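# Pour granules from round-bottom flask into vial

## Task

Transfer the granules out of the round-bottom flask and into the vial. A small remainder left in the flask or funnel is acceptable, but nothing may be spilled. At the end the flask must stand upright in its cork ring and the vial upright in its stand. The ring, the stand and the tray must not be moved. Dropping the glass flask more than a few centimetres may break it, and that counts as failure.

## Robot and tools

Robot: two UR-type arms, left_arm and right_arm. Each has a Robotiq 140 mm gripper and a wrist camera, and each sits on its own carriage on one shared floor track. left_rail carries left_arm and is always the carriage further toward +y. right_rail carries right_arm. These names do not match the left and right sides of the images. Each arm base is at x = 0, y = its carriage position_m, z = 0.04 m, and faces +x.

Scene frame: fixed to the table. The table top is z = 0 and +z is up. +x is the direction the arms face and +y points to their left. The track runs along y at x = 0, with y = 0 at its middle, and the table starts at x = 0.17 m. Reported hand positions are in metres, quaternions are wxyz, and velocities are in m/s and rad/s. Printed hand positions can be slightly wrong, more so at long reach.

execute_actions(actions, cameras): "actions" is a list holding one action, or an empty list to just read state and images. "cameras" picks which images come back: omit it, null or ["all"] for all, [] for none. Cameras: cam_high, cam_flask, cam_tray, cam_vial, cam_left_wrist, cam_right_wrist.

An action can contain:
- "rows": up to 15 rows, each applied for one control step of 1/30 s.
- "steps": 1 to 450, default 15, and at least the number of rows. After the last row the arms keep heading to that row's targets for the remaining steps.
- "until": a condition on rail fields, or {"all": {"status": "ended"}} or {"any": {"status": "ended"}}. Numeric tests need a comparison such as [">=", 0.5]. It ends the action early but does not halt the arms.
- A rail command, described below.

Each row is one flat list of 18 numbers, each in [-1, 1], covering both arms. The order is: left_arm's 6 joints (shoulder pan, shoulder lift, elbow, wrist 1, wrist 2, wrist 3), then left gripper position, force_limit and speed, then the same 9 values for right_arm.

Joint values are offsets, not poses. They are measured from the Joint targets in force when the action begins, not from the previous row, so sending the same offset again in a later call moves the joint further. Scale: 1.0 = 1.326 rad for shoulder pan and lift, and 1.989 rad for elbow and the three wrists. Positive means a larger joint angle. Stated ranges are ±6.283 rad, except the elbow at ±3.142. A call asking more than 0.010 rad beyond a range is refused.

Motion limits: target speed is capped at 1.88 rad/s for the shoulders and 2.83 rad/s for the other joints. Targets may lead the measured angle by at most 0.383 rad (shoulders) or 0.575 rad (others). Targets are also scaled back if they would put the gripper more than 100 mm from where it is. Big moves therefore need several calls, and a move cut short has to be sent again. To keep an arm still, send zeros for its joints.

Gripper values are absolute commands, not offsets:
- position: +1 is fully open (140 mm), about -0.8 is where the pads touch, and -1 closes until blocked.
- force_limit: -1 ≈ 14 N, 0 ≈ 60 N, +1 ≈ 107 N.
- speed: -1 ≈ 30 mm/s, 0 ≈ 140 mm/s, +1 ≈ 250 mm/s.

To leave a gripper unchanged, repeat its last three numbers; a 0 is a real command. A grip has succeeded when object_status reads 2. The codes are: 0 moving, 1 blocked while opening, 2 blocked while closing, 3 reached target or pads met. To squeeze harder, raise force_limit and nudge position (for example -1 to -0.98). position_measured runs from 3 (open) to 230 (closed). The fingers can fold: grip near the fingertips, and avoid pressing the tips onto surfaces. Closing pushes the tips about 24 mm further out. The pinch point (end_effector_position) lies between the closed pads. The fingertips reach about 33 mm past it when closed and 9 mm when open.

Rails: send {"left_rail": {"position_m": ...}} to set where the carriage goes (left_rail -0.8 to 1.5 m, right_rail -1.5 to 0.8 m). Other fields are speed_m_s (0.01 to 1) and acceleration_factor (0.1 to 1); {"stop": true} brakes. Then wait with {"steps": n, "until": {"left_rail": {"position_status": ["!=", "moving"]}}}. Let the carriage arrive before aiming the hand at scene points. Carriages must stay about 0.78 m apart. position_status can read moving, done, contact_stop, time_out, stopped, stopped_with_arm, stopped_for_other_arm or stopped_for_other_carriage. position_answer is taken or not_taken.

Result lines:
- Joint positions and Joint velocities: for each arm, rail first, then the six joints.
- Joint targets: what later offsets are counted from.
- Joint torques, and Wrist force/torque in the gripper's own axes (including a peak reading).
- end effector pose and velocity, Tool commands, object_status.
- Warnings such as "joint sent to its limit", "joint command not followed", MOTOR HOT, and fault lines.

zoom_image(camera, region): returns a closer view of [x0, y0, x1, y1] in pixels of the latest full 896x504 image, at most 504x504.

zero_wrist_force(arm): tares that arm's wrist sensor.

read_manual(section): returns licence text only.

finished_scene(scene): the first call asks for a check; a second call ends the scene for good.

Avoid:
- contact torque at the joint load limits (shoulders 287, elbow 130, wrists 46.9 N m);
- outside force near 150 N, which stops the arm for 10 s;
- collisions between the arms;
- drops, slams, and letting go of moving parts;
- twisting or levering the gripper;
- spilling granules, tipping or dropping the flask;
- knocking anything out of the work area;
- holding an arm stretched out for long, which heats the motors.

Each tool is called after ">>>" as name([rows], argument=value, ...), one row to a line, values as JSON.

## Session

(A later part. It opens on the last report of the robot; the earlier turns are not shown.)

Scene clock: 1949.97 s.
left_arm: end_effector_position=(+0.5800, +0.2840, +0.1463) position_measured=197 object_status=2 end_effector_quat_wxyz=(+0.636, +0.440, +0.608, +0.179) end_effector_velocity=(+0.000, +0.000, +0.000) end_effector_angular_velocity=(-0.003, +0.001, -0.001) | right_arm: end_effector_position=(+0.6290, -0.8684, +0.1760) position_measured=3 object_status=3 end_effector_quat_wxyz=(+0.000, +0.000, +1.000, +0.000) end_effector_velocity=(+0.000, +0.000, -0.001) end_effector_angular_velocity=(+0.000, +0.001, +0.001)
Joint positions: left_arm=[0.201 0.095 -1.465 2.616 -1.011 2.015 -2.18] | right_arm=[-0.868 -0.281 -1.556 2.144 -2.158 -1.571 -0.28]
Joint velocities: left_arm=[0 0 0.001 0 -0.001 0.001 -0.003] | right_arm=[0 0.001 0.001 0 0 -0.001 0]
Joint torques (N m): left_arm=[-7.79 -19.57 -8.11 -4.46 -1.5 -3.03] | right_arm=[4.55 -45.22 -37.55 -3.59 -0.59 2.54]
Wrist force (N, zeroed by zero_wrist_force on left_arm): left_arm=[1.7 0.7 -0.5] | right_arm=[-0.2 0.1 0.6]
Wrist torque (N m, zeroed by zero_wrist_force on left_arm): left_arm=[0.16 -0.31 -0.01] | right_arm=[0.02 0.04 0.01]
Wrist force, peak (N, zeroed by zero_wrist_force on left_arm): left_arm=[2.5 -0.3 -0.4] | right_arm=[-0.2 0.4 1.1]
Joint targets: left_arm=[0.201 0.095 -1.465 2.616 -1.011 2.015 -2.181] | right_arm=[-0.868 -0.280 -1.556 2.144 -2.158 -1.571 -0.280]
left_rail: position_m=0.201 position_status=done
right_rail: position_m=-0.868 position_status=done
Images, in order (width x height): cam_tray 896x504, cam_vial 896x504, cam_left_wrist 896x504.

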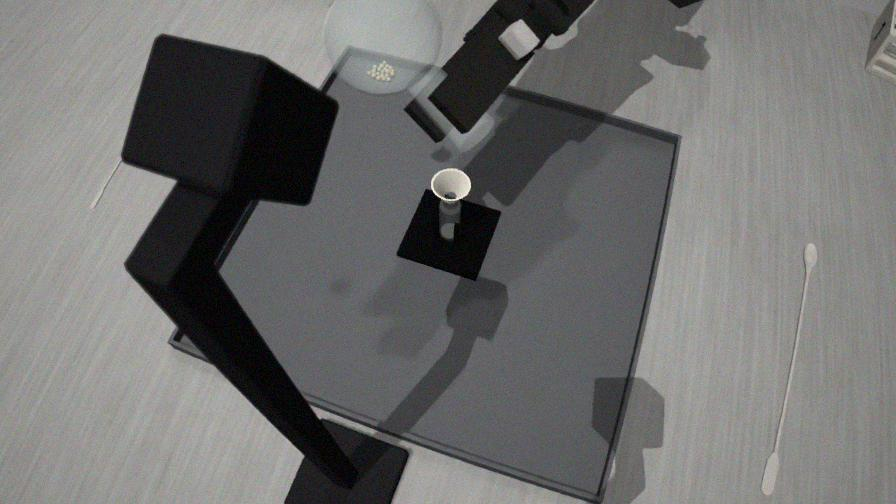

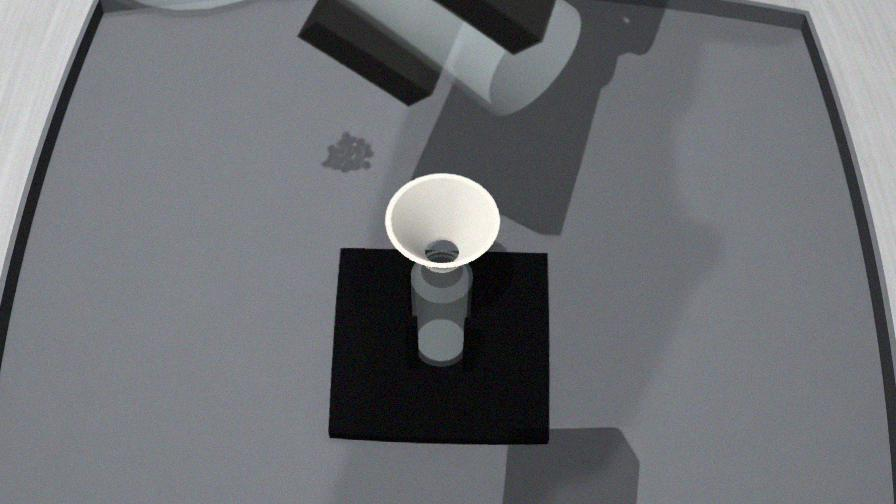

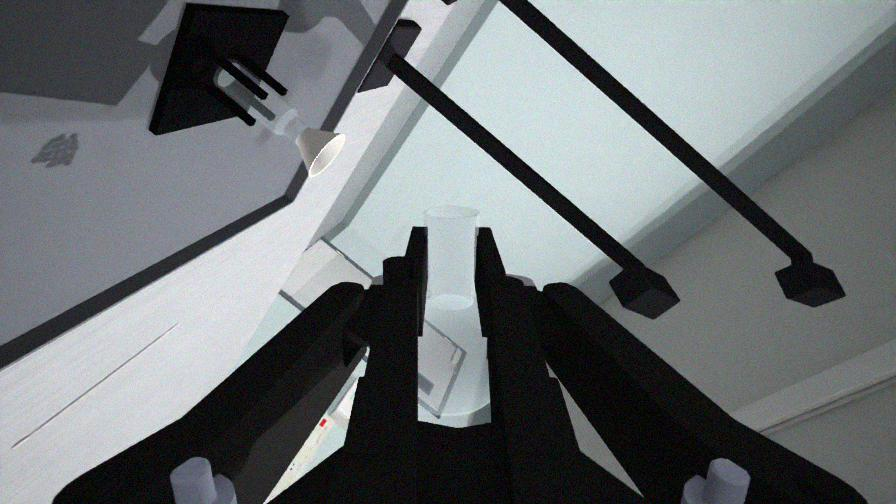

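>>> execute_actions([
  {"rows": [[0,0.0002,0,-0.0002,0,-0.0002,-1,-0.4,-0.8,0,0,0,0,0,0,1,1,1],[-0.0002,0.0017,0.0002,-0.0013,0,-0.0017,-1,-0.4,-0.8,0,0,0,0,0,0,1,1,1],[-0.0007,0.0052,0.0006,-0.004,0,-0.0051,-1,-0.4,-0.8,0,0,0,0,0,0,1,1,1],[-0.0014,0.011,0.0012,-0.0085,0,-0.0107,-1,-0.4,-0.8,0,0,0,0,0,0,1,1,1],[-0.0024,0.0189,0.0021,-0.0147,0,-0.0184,-1,-0.4,-0.8,0,0,0,0,0,0,1,1,1],[-0.0037,0.0286,0.0031,-0.0222,0,-0.0278,-1,-0.4,-0.8,0,0,0,0,0,0,1,1,1],[-0.0051,0.0394,0.0043,-0.0306,0,-0.0384,-1,-0.4,-0.8,0,0,0,0,0,0,1,1,1],[-0.0065,0.0506,0.0056,-0.0393,0,-0.0493,-1,-0.4,-0.8,0,0,0,0,0,0,1,1,1],[-0.0079,0.0615,0.0068,-0.0477,0,-0.0599,-1,-0.4,-0.8,0,0,0,0,0,0,1,1,1],[-0.0091,0.0712,0.0078,-0.0553,0,-0.0693,-1,-0.4,-0.8,0,0,0,0,0,0,1,1,1],[-0.0101,0.0791,0.0087,-0.0614,0,-0.077,-1,-0.4,-0.8,0,0,0,0,0,0,1,1,1],[-0.0109,0.0849,0.0093,-0.0659,0,-0.0827,-1,-0.4,-0.8,0,0,0,0,0,0,1,1,1],[-0.0113,0.0883,0.0097,-0.0686,0,-0.086,-1,-0.4,-0.8,0,0,0,0,0,0,1,1,1],[-0.0115,0.0898,0.0099,-0.0697,0,-0.0875,-1,-0.4,-0.8,0,0,0,0,0,0,1,1,1],[-0.0115,0.0901,0.0099,-0.0699,0,-0.0877,-1,-0.4,-0.8,0,0,0,0,0,0,1,1,1]], "steps": 19},
], cameras=["cam_vial", "cam_tray", "cam_left_wrist"])

Scene clock: 1988.33 s.
left_arm: end_effector_position=(+0.5787, +0.2750, +0.1070) position_measured=197 object_status=2 end_effector_quat_wxyz=(+0.650, +0.390, +0.641, +0.118) end_effector_velocity=(+0.000, +0.000, -0.001) end_effector_angular_velocity=(-0.002, +0.001, +0.001) | right_arm: end_effector_position=(+0.6290, -0.8684, +0.1760) position_measured=3 object_status=3 end_effector_quat_wxyz=(+0.000, +0.000, +1.000, +0.000) end_effector_velocity=(-0.001, +0.000, -0.001) end_effector_angular_velocity=(+0.000, +0.002, +0.000)
Joint positions: left_arm=[0.201 0.08 -1.345 2.636 -1.15 2.015 -2.355] | right_arm=[-0.868 -0.281 -1.556 2.144 -2.158 -1.571 -0.28]
Joint velocities: left_arm=[0 0 0.002 0.001 -0.003 -0.001 -0.003] | right_arm=[0 0 0 0.001 0.001 0 0]
Joint torques (N m): left_arm=[-13.36 -23.32 -2.05 -4.11 -1.45 -1.73] | right_arm=[5.27 -44.3 -39.99 -4.18 -0.63 2.47]
Wrist force (N, zeroed by zero_wrist_force on left_arm): left_arm=[1.7 0.6 -0.7] | right_arm=[-0.1 0.4 0.5]
Wrist torque (N m, zeroed by zero_wrist_force on left_arm): left_arm=[0.06 -0.35 -0.02] | right_arm=[0.09 0.03 0.00]
Wrist force, peak (N, zeroed by zero_wrist_force on left_arm): left_arm=[2.2 1.1 -0.6] | right_arm=[-0.4 0.6 1.0]
Joint targets: left_arm=[0.201 0.080 -1.345 2.636 -1.150 2.015 -2.355] | right_arm=[-0.868 -0.280 -1.556 2.144 -2.158 -1.571 -0.280]
left_rail: position_m=0.201 position_status=done
right_rail: position_m=-0.868 position_status=done
Images, in order (width x height): cam_tray 896x504, cam_vial 896x504, cam_left_wrist 896x504.

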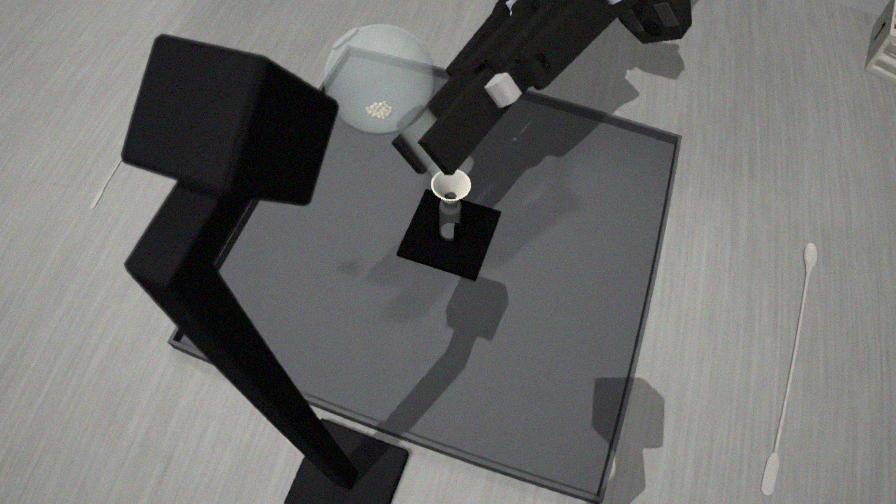

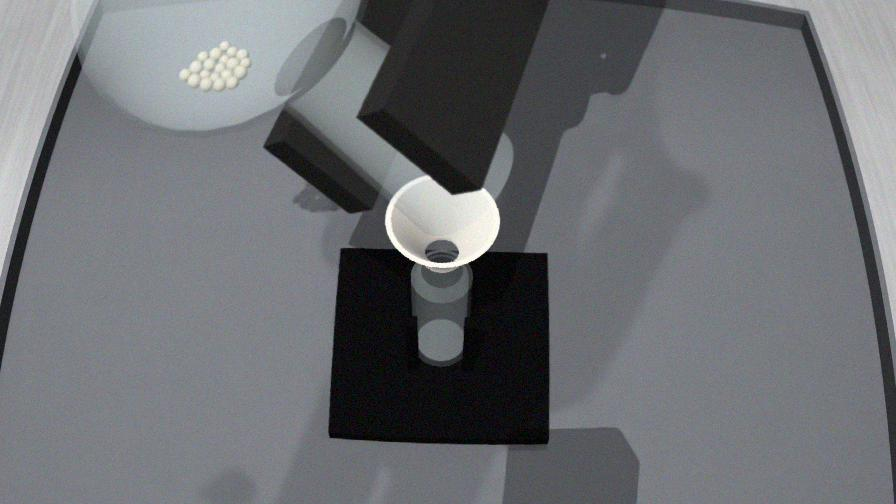

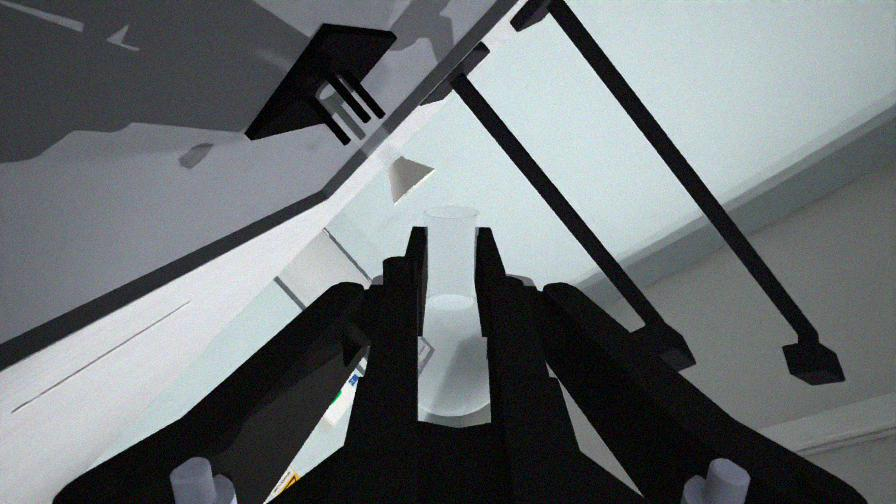

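>>> zoom_image(camera="cam_left_wrist", region=[340, 100, 520, 320])

>>> zoom_image(camera="cam_vial", region=[250, 40, 570, 290])

>>> zoom_image(camera="cam_tray", region=[370, 100, 530, 240])

Scaled by 2.291 from the camera's 896x504 image, which has a finer 1280x720 frame.

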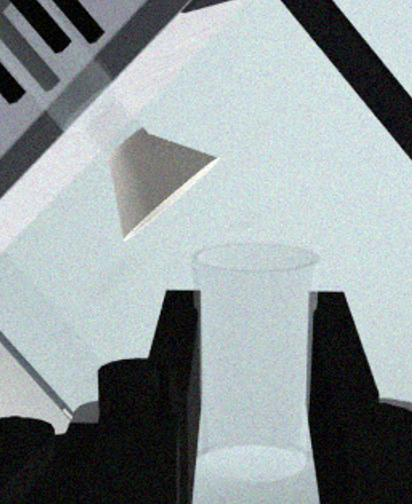

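Scaled by 1.575 from the camera's 896x504 image, which has a finer 1280x720 frame.

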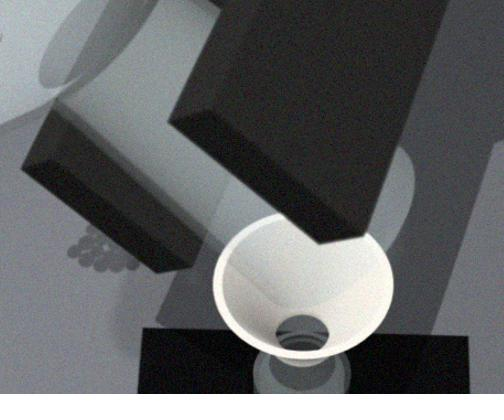

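Scaled by 3.150 from the camera's 896x504 image, which has a finer 1280x720 frame.

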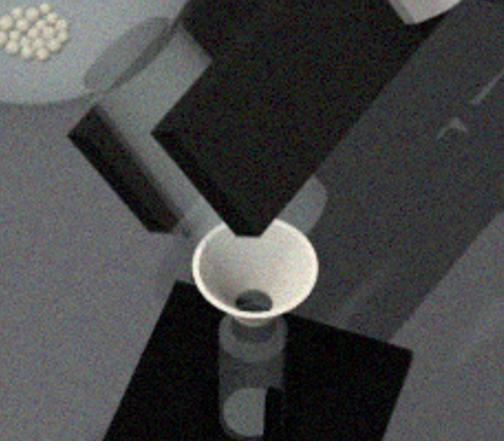

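>>> zoom_image(camera="cam_vial", region=[370, 110, 530, 280])

>>> zoom_image(camera="cam_tray", region=[420, 140, 490, 210])

Scaled by 2.965 from the camera's 896x504 image, which has a finer 1280x720 frame.

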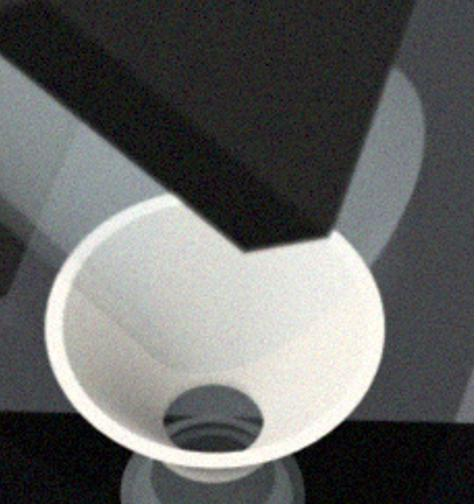

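Scaled by 7.200 from the camera's 896x504 image, which has a finer 1280x720 frame.

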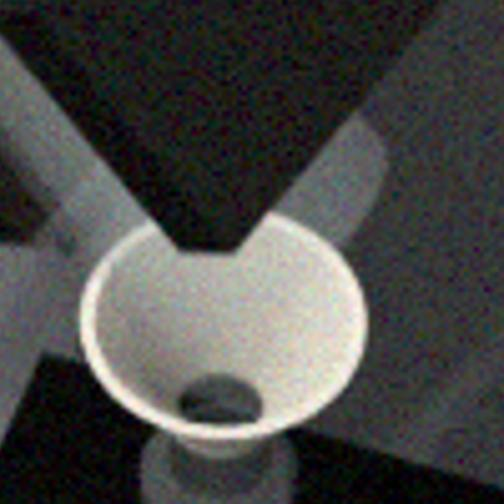

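>>> execute_actions([
  {"rows": [[0,0,0,0,0,-0.0001,-1,-0.4,-0.8,0,0,0,0,0,0,1,1,1],[0.0001,0.0002,0,-0.0001,0,-0.0008,-1,-0.4,-0.8,0,0,0,0,0,0,1,1,1],[0.0003,0.0005,0.0001,-0.0004,0,-0.0026,-1,-0.4,-0.8,0,0,0,0,0,0,1,1,1],[0.0005,0.0011,0.0002,-0.0009,0,-0.0054,-1,-0.4,-0.8,0,0,0,0,0,0,1,1,1],[0.0009,0.0018,0.0004,-0.0016,0,-0.0093,-1,-0.4,-0.8,0,0,0,0,0,0,1,1,1],[0.0014,0.0027,0.0006,-0.0025,0,-0.014,-1,-0.4,-0.8,0,0,0,0,0,0,1,1,1],[0.0019,0.0038,0.0009,-0.0034,0,-0.0193,-1,-0.4,-0.8,0,0,0,0,0,0,1,1,1],[0.0025,0.0049,0.0011,-0.0043,0,-0.0248,-1,-0.4,-0.8,0,0,0,0,0,0,1,1,1],[0.003,0.0059,0.0013,-0.0053,0,-0.0301,-1,-0.4,-0.8,0,0,0,0,0,0,1,1,1],[0.0035,0.0068,0.0016,-0.0061,0,-0.0349,-1,-0.4,-0.8,0,0,0,0,0,0,1,1,1],[0.0039,0.0076,0.0017,-0.0068,0,-0.0388,-1,-0.4,-0.8,0,0,0,0,0,0,1,1,1],[0.0042,0.0081,0.0019,-0.0073,0,-0.0416,-1,-0.4,-0.8,0,0,0,0,0,0,1,1,1],[0.0044,0.0085,0.0019,-0.0076,0,-0.0433,-1,-0.4,-0.8,0,0,0,0,0,0,1,1,1],[0.0044,0.0086,0.002,-0.0077,0,-0.044,-1,-0.4,-0.8,0,0,0,0,0,0,1,1,1],[0.0045,0.0086,0.002,-0.0077,0,-0.0441,-1,-0.4,-0.8,0,0,0,0,0,0,1,1,1]], "steps": 17},
], cameras=["cam_vial", "cam_tray", "cam_left_wrist"])

>>> zoom_image(camera="cam_left_wrist", region=[340, 100, 520, 320])

>>> zoom_image(camera="cam_vial", region=[370, 110, 530, 280])

Scene clock: 2064.67 s.
left_arm: end_effector_position=(+0.5766, +0.2782, +0.1029) position_measured=197 object_status=2 end_effector_quat_wxyz=(+0.655, +0.360, +0.658, +0.091) end_effector_velocity=(+0.000, +0.000, +0.000) end_effector_angular_velocity=(-0.004, +0.002, +0.000) | right_arm: end_effector_position=(+0.6290, -0.8684, +0.1760) position_measured=3 object_status=3 end_effector_quat_wxyz=(+0.000, +0.000, +1.000, +0.000) end_effector_velocity=(+0.000, +0.001, +0.000) end_effector_angular_velocity=(-0.001, +0.000, +0.002)
Joint positions: left_arm=[0.201 0.086 -1.334 2.64 -1.166 2.015 -2.443] | right_arm=[-0.868 -0.281 -1.556 2.144 -2.158 -1.571 -0.281]
Joint velocities: left_arm=[0 0 0.001 0 0 0 -0.005] | right_arm=[0 0.002 0.001 0 -0.001 -0.001 0]
Joint torques (N m): left_arm=[13.22 -24.26 -1.4 -4.6 -1.44 -2.49] | right_arm=[5.47 -44.74 -38.06 -4.13 -0.51 2.37]
Wrist force (N, zeroed by zero_wrist_force on left_arm): left_arm=[1.5 0.8 -0.4] | right_arm=[-0.2 0.3 0.6]
Wrist torque (N m, zeroed by zero_wrist_force on left_arm): left_arm=[0.11 -0.32 -0.02] | right_arm=[0.06 0.03 0.00]
Wrist force, peak (N, zeroed by zero_wrist_force on left_arm): left_arm=[2.1 0.8 -0.4] | right_arm=[-0.3 0.5 1.2]
Joint targets: left_arm=[0.201 0.086 -1.334 2.640 -1.166 2.015 -2.443] | right_arm=[-0.868 -0.280 -1.556 2.144 -2.158 -1.571 -0.280]
left_rail: position_m=0.201 position_status=done
right_rail: position_m=-0.868 position_status=done
Images, in order (width x height): cam_tray 896x504, cam_vial 896x504, cam_left_wrist 896x504.

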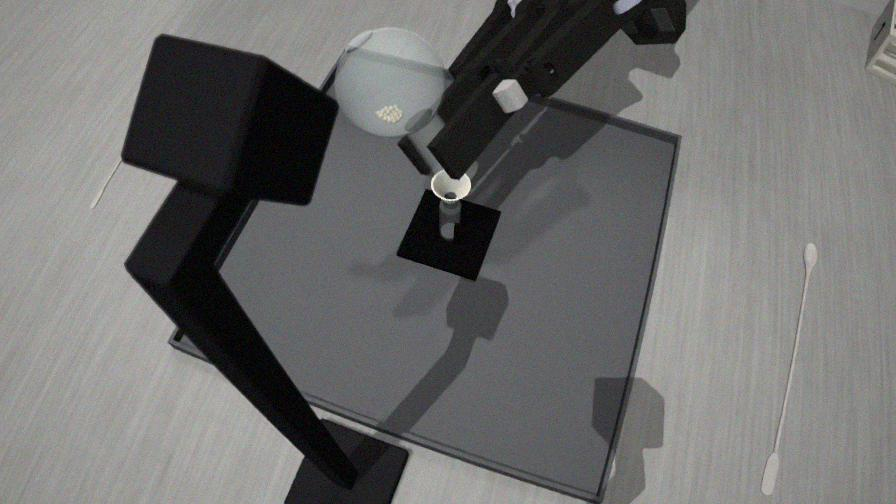

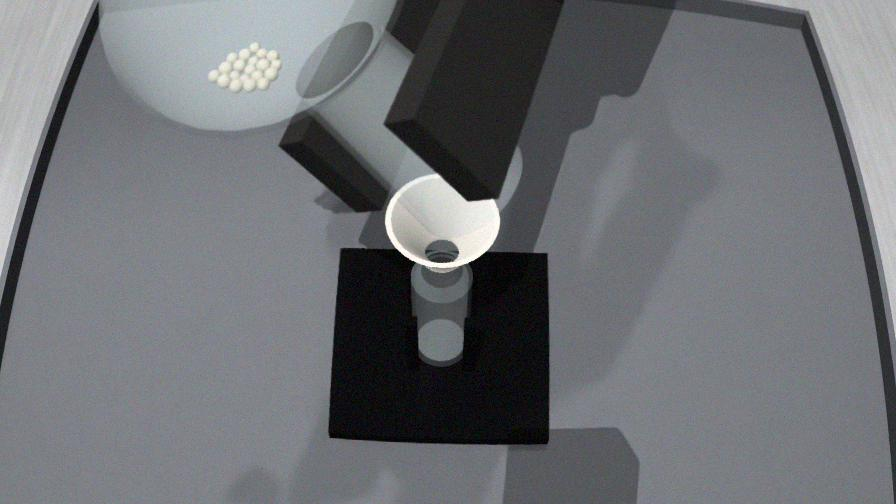

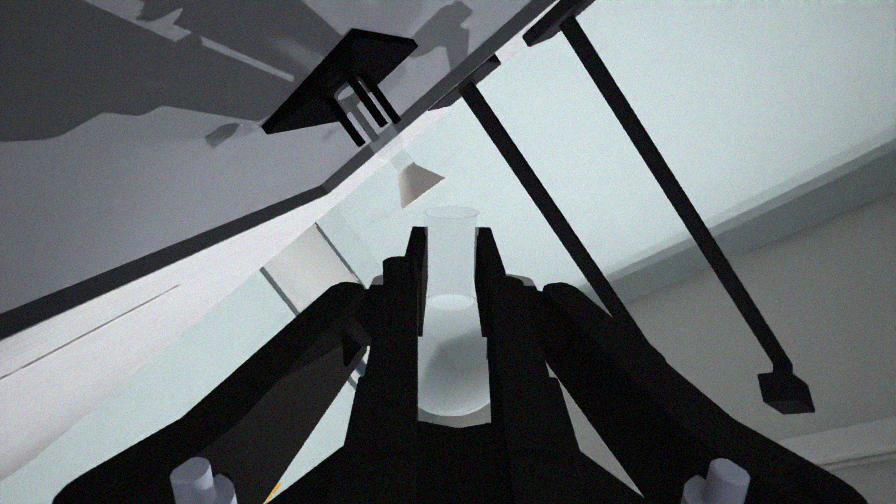

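Scaled by 2.291 from the camera's 896x504 image, which has a finer 1280x720 frame.

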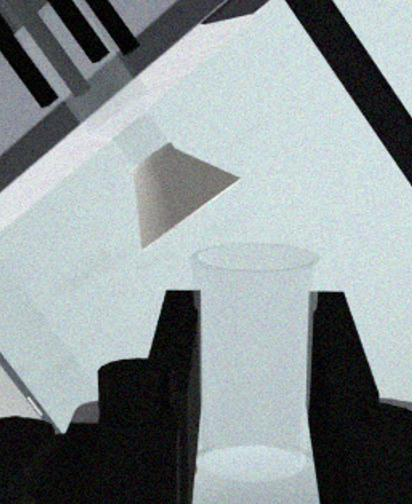

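Scaled by 2.965 from the camera's 896x504 image, which has a finer 1280x720 frame.

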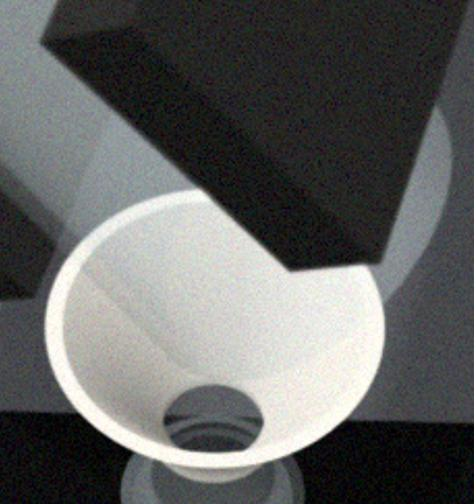

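>>> execute_actions([
  {"rows": [[0,0,0,0,0,-0.0001,-1,-0.4,-0.8,0,0,0,0,0,0,1,1,1],[0,0.0001,0,-0.0001,0,-0.0008,-1,-0.4,-0.8,0,0,0,0,0,0,1,1,1],[0.0001,0.0003,0,-0.0002,0,-0.0025,-1,-0.4,-0.8,0,0,0,0,0,0,1,1,1],[0.0003,0.0007,-0.0001,-0.0004,0,-0.0054,-1,-0.4,-0.8,0,0,0,0,0,0,1,1,1],[0.0005,0.0012,-0.0001,-0.0007,0,-0.0092,-1,-0.4,-0.8,0,0,0,0,0,0,1,1,1],[0.0007,0.0018,-0.0002,-0.0011,0,-0.0139,-1,-0.4,-0.8,0,0,0,0,0,0,1,1,1],[0.001,0.0025,-0.0002,-0.0015,0,-0.0192,-1,-0.4,-0.8,0,0,0,0,0,0,1,1,1],[0.0013,0.0033,-0.0003,-0.0019,0,-0.0247,-1,-0.4,-0.8,0,0,0,0,0,0,1,1,1],[0.0015,0.004,-0.0004,-0.0023,0,-0.03,-1,-0.4,-0.8,0,0,0,0,0,0,1,1,1],[0.0018,0.0046,-0.0004,-0.0026,0,-0.0347,-1,-0.4,-0.8,0,0,0,0,0,0,1,1,1],[0.002,0.0051,-0.0005,-0.0029,0,-0.0386,-1,-0.4,-0.8,0,0,0,0,0,0,1,1,1],[0.0021,0.0055,-0.0005,-0.0031,0,-0.0414,-1,-0.4,-0.8,0,0,0,0,0,0,1,1,1],[0.0022,0.0057,-0.0005,-0.0033,0,-0.0431,-1,-0.4,-0.8,0,0,0,0,0,0,1,1,1],[0.0023,0.0058,-0.0005,-0.0033,0,-0.0438,-1,-0.4,-0.8,0,0,0,0,0,0,1,1,1],[0.0023,0.0058,-0.0005,-0.0033,0,-0.0439,-1,-0.4,-0.8,0,0,0,0,0,0,1,1,1]], "steps": 17},
], cameras=["cam_vial", "cam_tray", "cam_left_wrist"])

>>> zoom_image(camera="cam_left_wrist", region=[340, 100, 520, 320])

>>> zoom_image(camera="cam_vial", region=[200, 0, 560, 300])

Scene clock: 2139.50 s.
left_arm: end_effector_position=(+0.5772, +0.2801, +0.1008) position_measured=197 object_status=2 end_effector_quat_wxyz=(+0.658, +0.330, +0.674, +0.063) end_effector_velocity=(+0.000, +0.000, +0.000) end_effector_angular_velocity=(-0.002, +0.001, +0.001) | right_arm: end_effector_position=(+0.6290, -0.8684, +0.1760) position_measured=3 object_status=3 end_effector_quat_wxyz=(+0.000, +0.000, +1.000, +0.000) end_effector_velocity=(+0.000, +0.000, +0.000) end_effector_angular_velocity=(+0.001, +0.000, +0.000)
Joint positions: left_arm=[0.201 0.089 -1.326 2.639 -1.172 2.015 -2.53] | right_arm=[-0.868 -0.281 -1.556 2.144 -2.158 -1.571 -0.28]
Joint velocities: left_arm=[0 0 0 -0.001 0 0 -0.003] | right_arm=[0 0 0 0 0.001 0 0]
Joint torques (N m): left_arm=[13.49 -25 -24.11 -4.22 -1.43 -3.47] | right_arm=[5.05 -45.63 -40.4 -4.36 0.05 2.19]
Wrist force (N, zeroed by zero_wrist_force on left_arm): left_arm=[2.0 0.9 -0.5] | right_arm=[0.1 0.1 0.9]
Wrist torque (N m, zeroed by zero_wrist_force on left_arm): left_arm=[0.11 -0.43 -0.02] | right_arm=[0.02 -0.02 0.00]
Wrist force, peak (N, zeroed by zero_wrist_force on left_arm): left_arm=[2.1 0.6 -0.7] | right_arm=[0.2 0.3 1.2]
Joint targets: left_arm=[0.201 0.089 -1.326 2.639 -1.172 2.015 -2.530] | right_arm=[-0.868 -0.280 -1.556 2.144 -2.158 -1.571 -0.280]
left_rail: position_m=0.201 position_status=done
right_rail: position_m=-0.868 position_status=done
Images, in order (width x height): cam_tray 896x504, cam_vial 896x504, cam_left_wrist 896x504.

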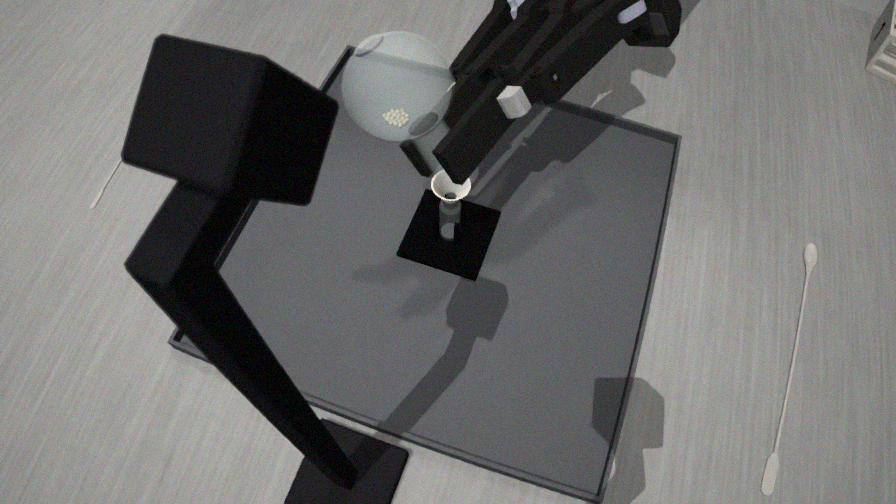

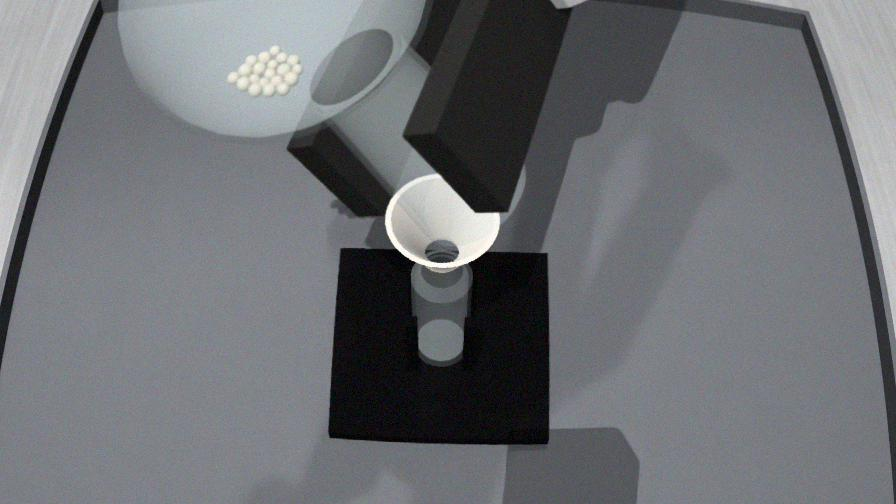

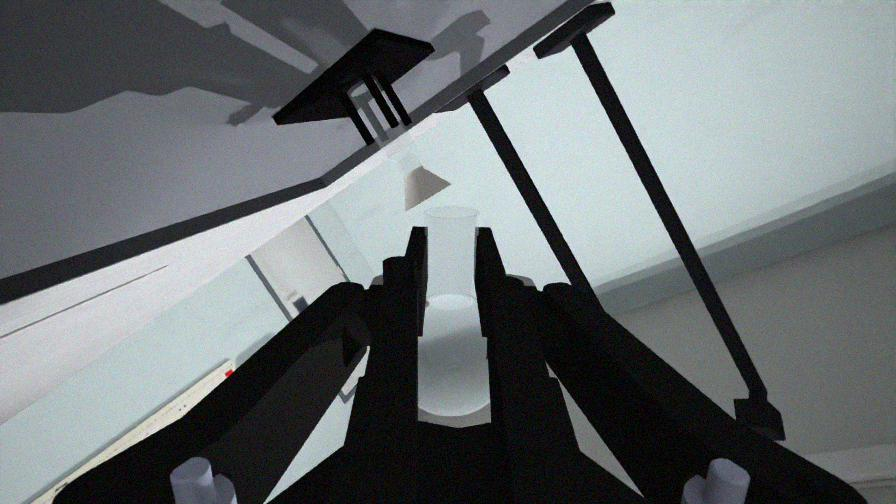

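Scaled by 2.291 from the camera's 896x504 image, which has a finer 1280x720 frame.

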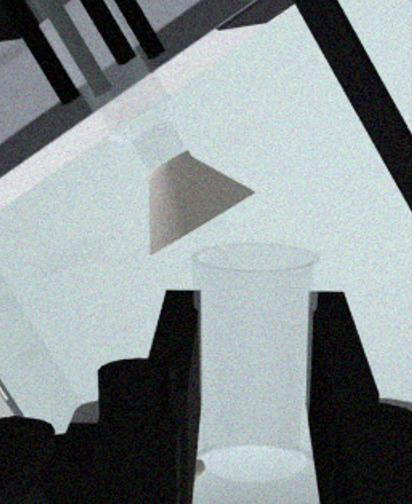

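Scaled by 1.400 from the camera's 896x504 image, which has a finer 1280x720 frame.

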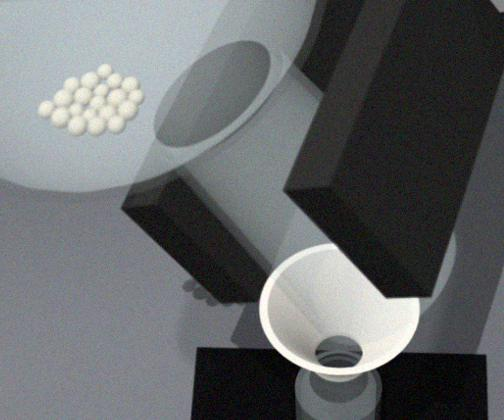

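>>> execute_actions(actions=[], cameras=["cam_vial", "cam_tray", "cam_left_wrist"])

Scene clock: 2178.53 s.
left_arm: end_effector_position=(+0.5772, +0.2801, +0.1008) position_measured=197 object_status=2 end_effector_quat_wxyz=(+0.658, +0.330, +0.674, +0.063) end_effector_velocity=(+0.001, +0.000, +0.000) end_effector_angular_velocity=(-0.001, +0.000, +0.001) | right_arm: end_effector_position=(+0.6290, -0.8684, +0.1760) position_measured=3 object_status=3 end_effector_quat_wxyz=(+0.000, +0.000, +1.000, +0.000) end_effector_velocity=(+0.000, +0.001, +0.000) end_effector_angular_velocity=(+0.000, +0.001, +0.002)
Joint positions: left_arm=[0.201 0.089 -1.326 2.639 -1.172 2.015 -2.53] | right_arm=[-0.868 -0.281 -1.556 2.144 -2.158 -1.571 -0.28]
Joint velocities: left_arm=[0 0 0 -0.001 0 -0.001 -0.001] | right_arm=[0 0.002 0.001 0 0.001 0 -0.001]
Joint torques (N m): left_arm=[2.06 -31.53 -10.52 -1.2 -0.65 -1.84] | right_arm=[6.55 -43.29 -39.95 -4.39 -0.4 2.09]
Wrist force (N, zeroed by zero_wrist_force on left_arm): left_arm=[1.5 0.9 -0.7] | right_arm=[-0.1 0.4 0.7]
Wrist torque (N m, zeroed by zero_wrist_force on left_arm): left_arm=[0.11 -0.33 -0.02] | right_arm=[0.08 0.02 0.00]
Wrist force, peak (N, zeroed by zero_wrist_force on left_arm): left_arm=[2.2 0.6 -0.6] | right_arm=[0.3 0.4 1.1]
Joint targets: left_arm=[0.201 0.089 -1.326 2.639 -1.172 2.015 -2.530] | right_arm=[-0.868 -0.280 -1.556 2.144 -2.158 -1.571 -0.280]
Tool commands: left_gripper/position=-1.0 left_gripper/force_limit=-0.4 left_gripper/speed=-0.8 right_gripper/position=+1.0 right_gripper/force_limit=+1.0 right_gripper/speed=+1.0
left_rail: position_m=0.201 position_status=done
right_rail: position_m=-0.868 position_status=done
Images, in order (width x height): cam_tray 896x504, cam_vial 896x504, cam_left_wrist 896x504.

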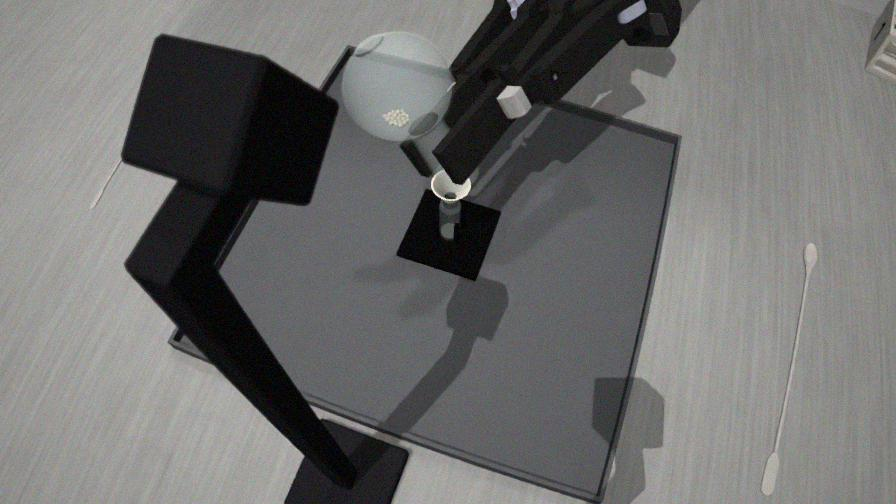

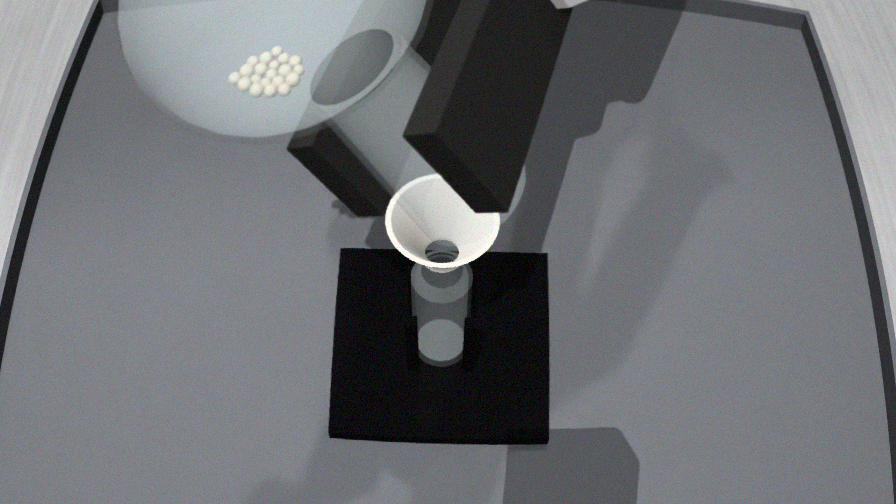

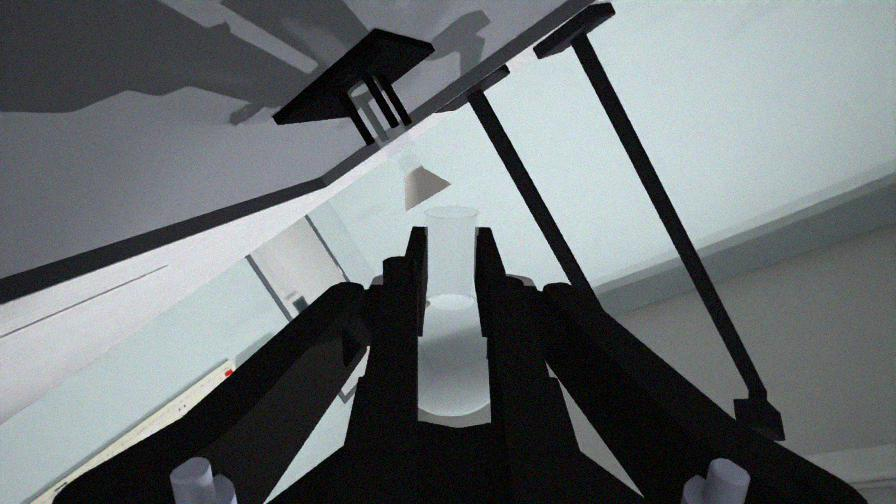

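>>> execute_actions([
  {"rows": [[0.00001,0,0,0,0,-0.00012,-1,-0.4,-0.8,0,0,0,0,0,0,1,1,1],[0.00006,-0.00001,-0.00002,0.00002,0,-0.00084,-1,-0.4,-0.8,0,0,0,0,0,0,1,1,1],[0.00017,-0.00002,-0.00005,0.00006,0,-0.00254,-1,-0.4,-0.8,0,0,0,0,0,0,1,1,1],[0.00036,-0.00005,-0.0001,0.00014,0,-0.00535,-1,-0.4,-0.8,0,0,0,0,0,0,1,1,1],[0.00062,-0.00008,-0.00018,0.00023,0,-0.00921,-1,-0.4,-0.8,0,0,0,0,0,0,1,1,1],[0.00093,-0.00012,-0.00027,0.00035,0,-0.01393,-1,-0.4,-0.8,0,0,0,0,0,0,1,1,1],[0.00129,-0.00017,-0.00037,0.00049,0,-0.01921,-1,-0.4,-0.8,0,0,0,0,0,0,1,1,1],[0.00165,-0.00021,-0.00048,0.00062,0,-0.02468,-1,-0.4,-0.8,0,0,0,0,0,0,1,1,1],[0.00201,-0.00026,-0.00058,0.00076,0,-0.02996,-1,-0.4,-0.8,0,0,0,0,0,0,1,1,1],[0.00232,-0.0003,-0.00067,0.00088,0,-0.03468,-1,-0.4,-0.8,0,0,0,0,0,0,1,1,1],[0.00258,-0.00033,-0.00075,0.00097,0,-0.03854,-1,-0.4,-0.8,0,0,0,0,0,0,1,1,1],[0.00277,-0.00036,-0.0008,0.00105,0,-0.04135,-1,-0.4,-0.8,0,0,0,0,0,0,1,1,1],[0.00288,-0.00037,-0.00083,0.00109,0,-0.04305,-1,-0.4,-0.8,0,0,0,0,0,0,1,1,1],[0.00293,-0.00038,-0.00085,0.00111,0,-0.04377,-1,-0.4,-0.8,0,0,0,0,0,0,1,1,1],[0.00294,-0.00038,-0.00085,0.00111,0,-0.04389,-1,-0.4,-0.8,0,0,0,0,0,0,1,1,1]], "steps": 18},
], cameras=["cam_vial", "cam_tray", "cam_left_wrist"])

Scene clock: 2230.70 s.
left_arm: end_effector_position=(+0.5778, +0.2824, +0.1012) position_measured=197 object_status=2 end_effector_quat_wxyz=(+0.660, +0.299, +0.688, +0.036) end_effector_velocity=(+0.000, +0.000, +0.000) end_effector_angular_velocity=(-0.003, +0.001, +0.000) | right_arm: end_effector_position=(+0.6290, -0.8684, +0.1760) position_measured=3 object_status=3 end_effector_quat_wxyz=(+0.000, +0.000, +1.000, +0.000) end_effector_velocity=(+0.000, +0.000, +0.000) end_effector_angular_velocity=(-0.001, +0.000, +0.000)
Joint positions: left_arm=[0.201 0.093 -1.327 2.637 -1.17 2.015 -2.617] | right_arm=[-0.868 -0.281 -1.556 2.144 -2.158 -1.571 -0.28]
Joint velocities: left_arm=[0 0 0 0 0 -0.001 -0.003] | right_arm=[0 0 0 0.001 -0.001 -0.001 0]
Joint torques (N m): left_arm=[13.04 -49.52 -24.59 -0.17 0.07 -2.86] | right_arm=[4.1 -44.19 -40.65 -4.5 -0.05 1.69]
Wrist force (N, zeroed by zero_wrist_force on left_arm): left_arm=[1.7 0.3 -0.4] | right_arm=[-0.1 0.5 0.6]
Wrist torque (N m, zeroed by zero_wrist_force on left_arm): left_arm=[-0.03 -0.39 -0.01] | right_arm=[0.12 0.01 0.00]
Wrist force, peak (N, zeroed by zero_wrist_force on left_arm): left_arm=[2.1 1.0 -0.6] | right_arm=[0.0 0.2 1.2]
Joint targets: left_arm=[0.201 0.093 -1.327 2.637 -1.170 2.015 -2.618] | right_arm=[-0.868 -0.280 -1.556 2.144 -2.158 -1.571 -0.280]
left_rail: position_m=0.201 position_status=done
right_rail: position_m=-0.868 position_status=done
Images, in order (width x height): cam_tray 896x504, cam_vial 896x504, cam_left_wrist 896x504.

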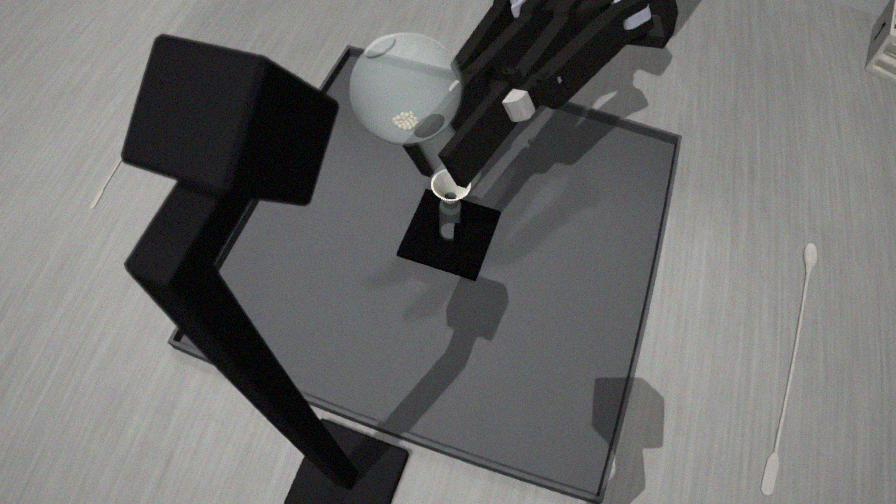

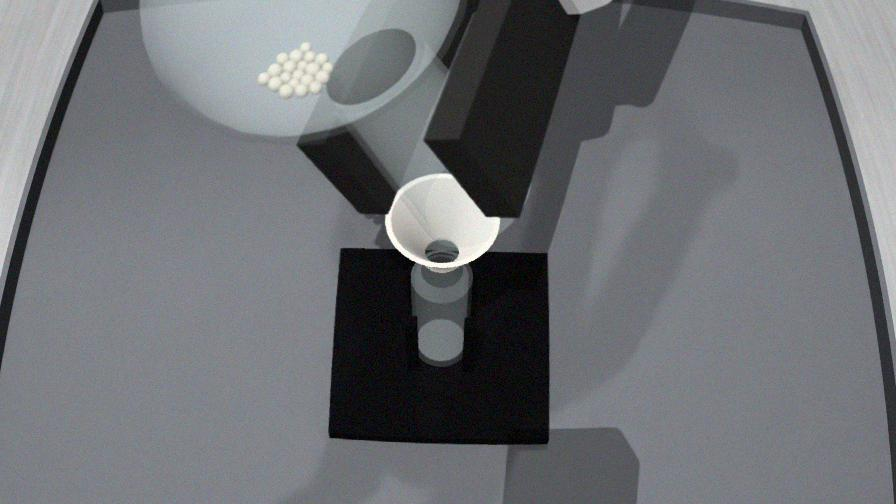

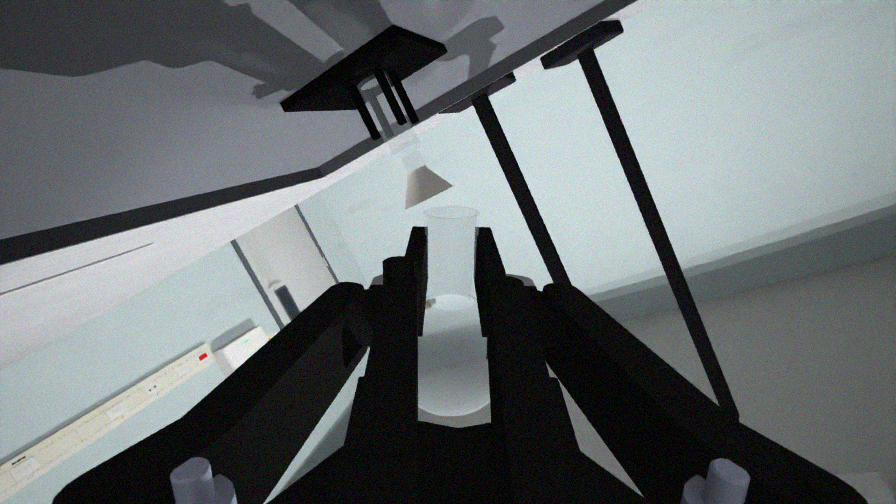

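>>> zoom_image(camera="cam_left_wrist", region=[340, 100, 520, 320])

>>> zoom_image(camera="cam_vial", region=[200, 0, 560, 300])

Scaled by 2.291 from the camera's 896x504 image, which has a finer 1280x720 frame.

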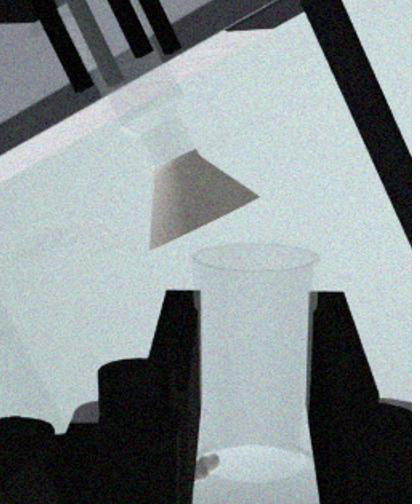

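Scaled by 1.400 from the camera's 896x504 image, which has a finer 1280x720 frame.

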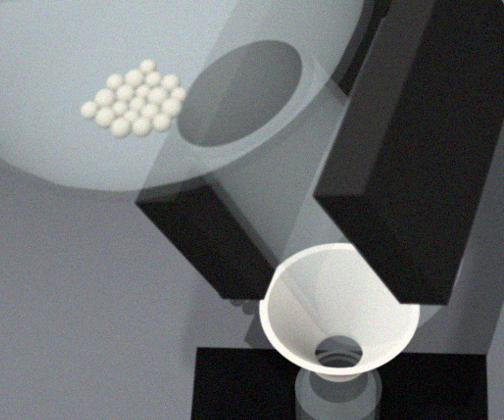

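>>> execute_actions([
  {"rows": [[0.00001,0,0,0,0,-0.00012,-1,-0.4,-0.8,0,0,0,0,0,0,1,1,1],[0.00005,0.00001,-0.00001,0.00001,0,-0.00084,-1,-0.4,-0.8,0,0,0,0,0,0,1,1,1],[0.00016,0.00003,-0.00003,0.00002,0,-0.00254,-1,-0.4,-0.8,0,0,0,0,0,0,1,1,1],[0.00034,0.00005,-0.00007,0.00004,0,-0.00535,-1,-0.4,-0.8,0,0,0,0,0,0,1,1,1],[0.00059,0.00009,-0.00012,0.00006,0,-0.00921,-1,-0.4,-0.8,0,0,0,0,0,0,1,1,1],[0.00089,0.00014,-0.00019,0.00009,0,-0.01393,-1,-0.4,-0.8,0,0,0,0,0,0,1,1,1],[0.00122,0.0002,-0.00026,0.00013,0,-0.01921,-1,-0.4,-0.8,0,0,0,0,0,0,1,1,1],[0.00157,0.00025,-0.00033,0.00016,0,-0.02468,-1,-0.4,-0.8,0,0,0,0,0,0,1,1,1],[0.0019,0.00031,-0.0004,0.0002,0,-0.02996,-1,-0.4,-0.8,0,0,0,0,0,0,1,1,1],[0.0022,0.00036,-0.00047,0.00023,0,-0.03468,-1,-0.4,-0.8,0,0,0,0,0,0,1,1,1],[0.00245,0.0004,-0.00052,0.00025,0,-0.03854,-1,-0.4,-0.8,0,0,0,0,0,0,1,1,1],[0.00263,0.00042,-0.00056,0.00027,0,-0.04135,-1,-0.4,-0.8,0,0,0,0,0,0,1,1,1],[0.00274,0.00044,-0.00058,0.00028,0,-0.04305,-1,-0.4,-0.8,0,0,0,0,0,0,1,1,1],[0.00278,0.00045,-0.00059,0.00029,0,-0.04377,-1,-0.4,-0.8,0,0,0,0,0,0,1,1,1],[0.00279,0.00045,-0.00059,0.00029,0,-0.04389,-1,-0.4,-0.8,0,0,0,0,0,0,1,1,1]], "steps": 18},
], cameras=["cam_vial", "cam_tray", "cam_left_wrist"])

Scene clock: 2279.30 s.
left_arm: end_effector_position=(+0.5781, +0.2846, +0.1012) position_measured=197 object_status=2 end_effector_quat_wxyz=(+0.661, +0.267, +0.701, +0.008) end_effector_velocity=(+0.000, +0.000, +0.000) end_effector_angular_velocity=(-0.004, +0.002, +0.001) | right_arm: end_effector_position=(+0.6290, -0.8684, +0.1760) position_measured=3 object_status=3 end_effector_quat_wxyz=(+0.000, +0.000, +1.000, +0.000) end_effector_velocity=(+0.000, +0.000, +0.000) end_effector_angular_velocity=(+0.000, +0.000, +0.001)
Joint positions: left_arm=[0.201 0.096 -1.326 2.636 -1.17 2.015 -2.704] | right_arm=[-0.868 -0.281 -1.556 2.144 -2.158 -1.571 -0.28]
Joint velocities: left_arm=[0 0 0 0 0 -0.001 -0.004] | right_arm=[0 0 0 -0.001 0.001 0 0]
Joint torques (N m): left_arm=[12.32 -25.59 -24.76 -0.38 1.02 -2.59] | right_arm=[6.29 -44.32 -40.77 -4.66 -0.58 1.81]
Wrist force (N, zeroed by zero_wrist_force on left_arm): left_arm=[1.4 0.0 -0.6] | right_arm=[-0.1 0.4 0.7]
Wrist torque (N m, zeroed by zero_wrist_force on left_arm): left_arm=[-0.11 -0.32 -0.01] | right_arm=[0.09 0.01 0.00]
Wrist force, peak (N, zeroed by zero_wrist_force on left_arm): left_arm=[2.0 0.8 -0.6] | right_arm=[-0.2 0.6 1.2]
Joint targets: left_arm=[0.201 0.096 -1.326 2.636 -1.170 2.015 -2.705] | right_arm=[-0.868 -0.280 -1.556 2.144 -2.158 -1.571 -0.280]
left_rail: position_m=0.201 position_status=done
right_rail: position_m=-0.868 position_status=done
Images, in order (width x height): cam_tray 896x504, cam_vial 896x504, cam_left_wrist 896x504.

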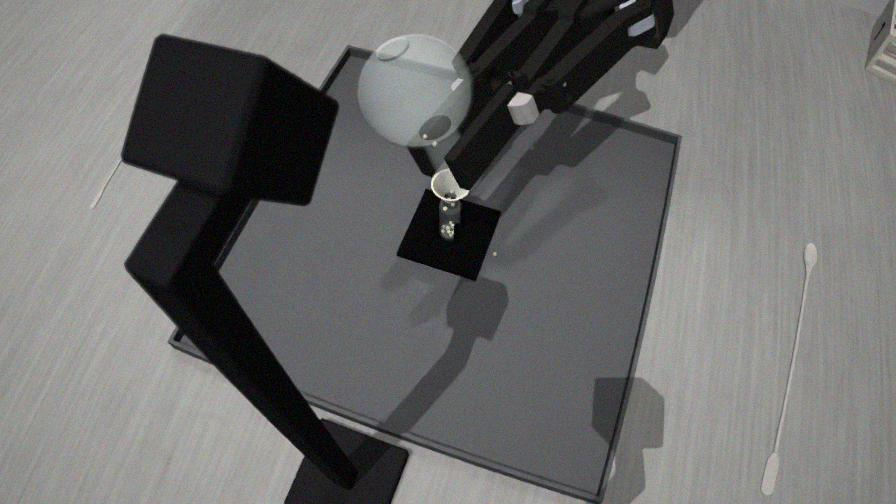

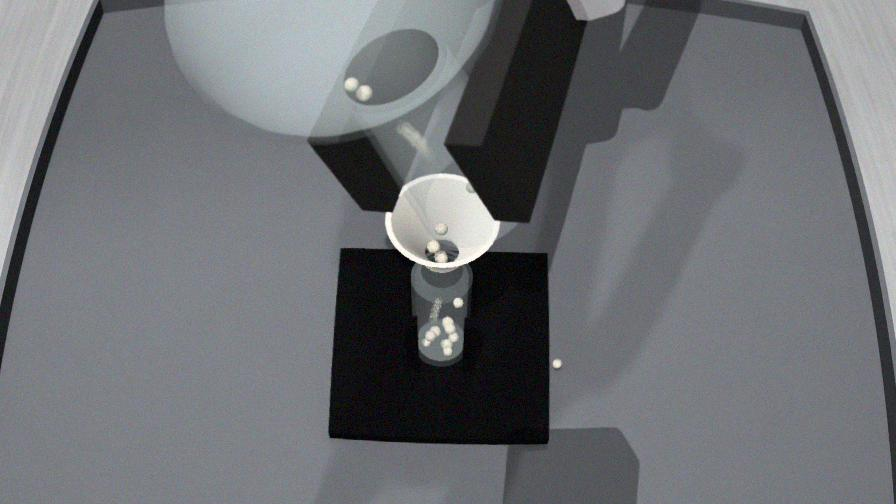

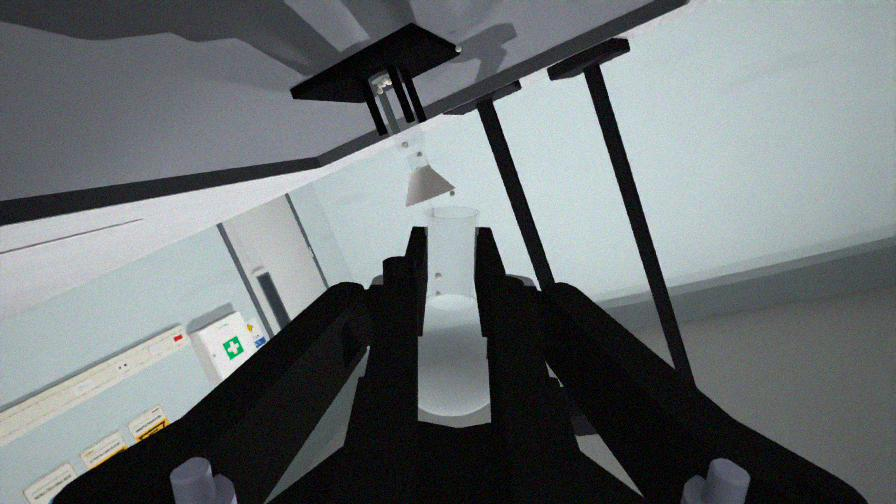

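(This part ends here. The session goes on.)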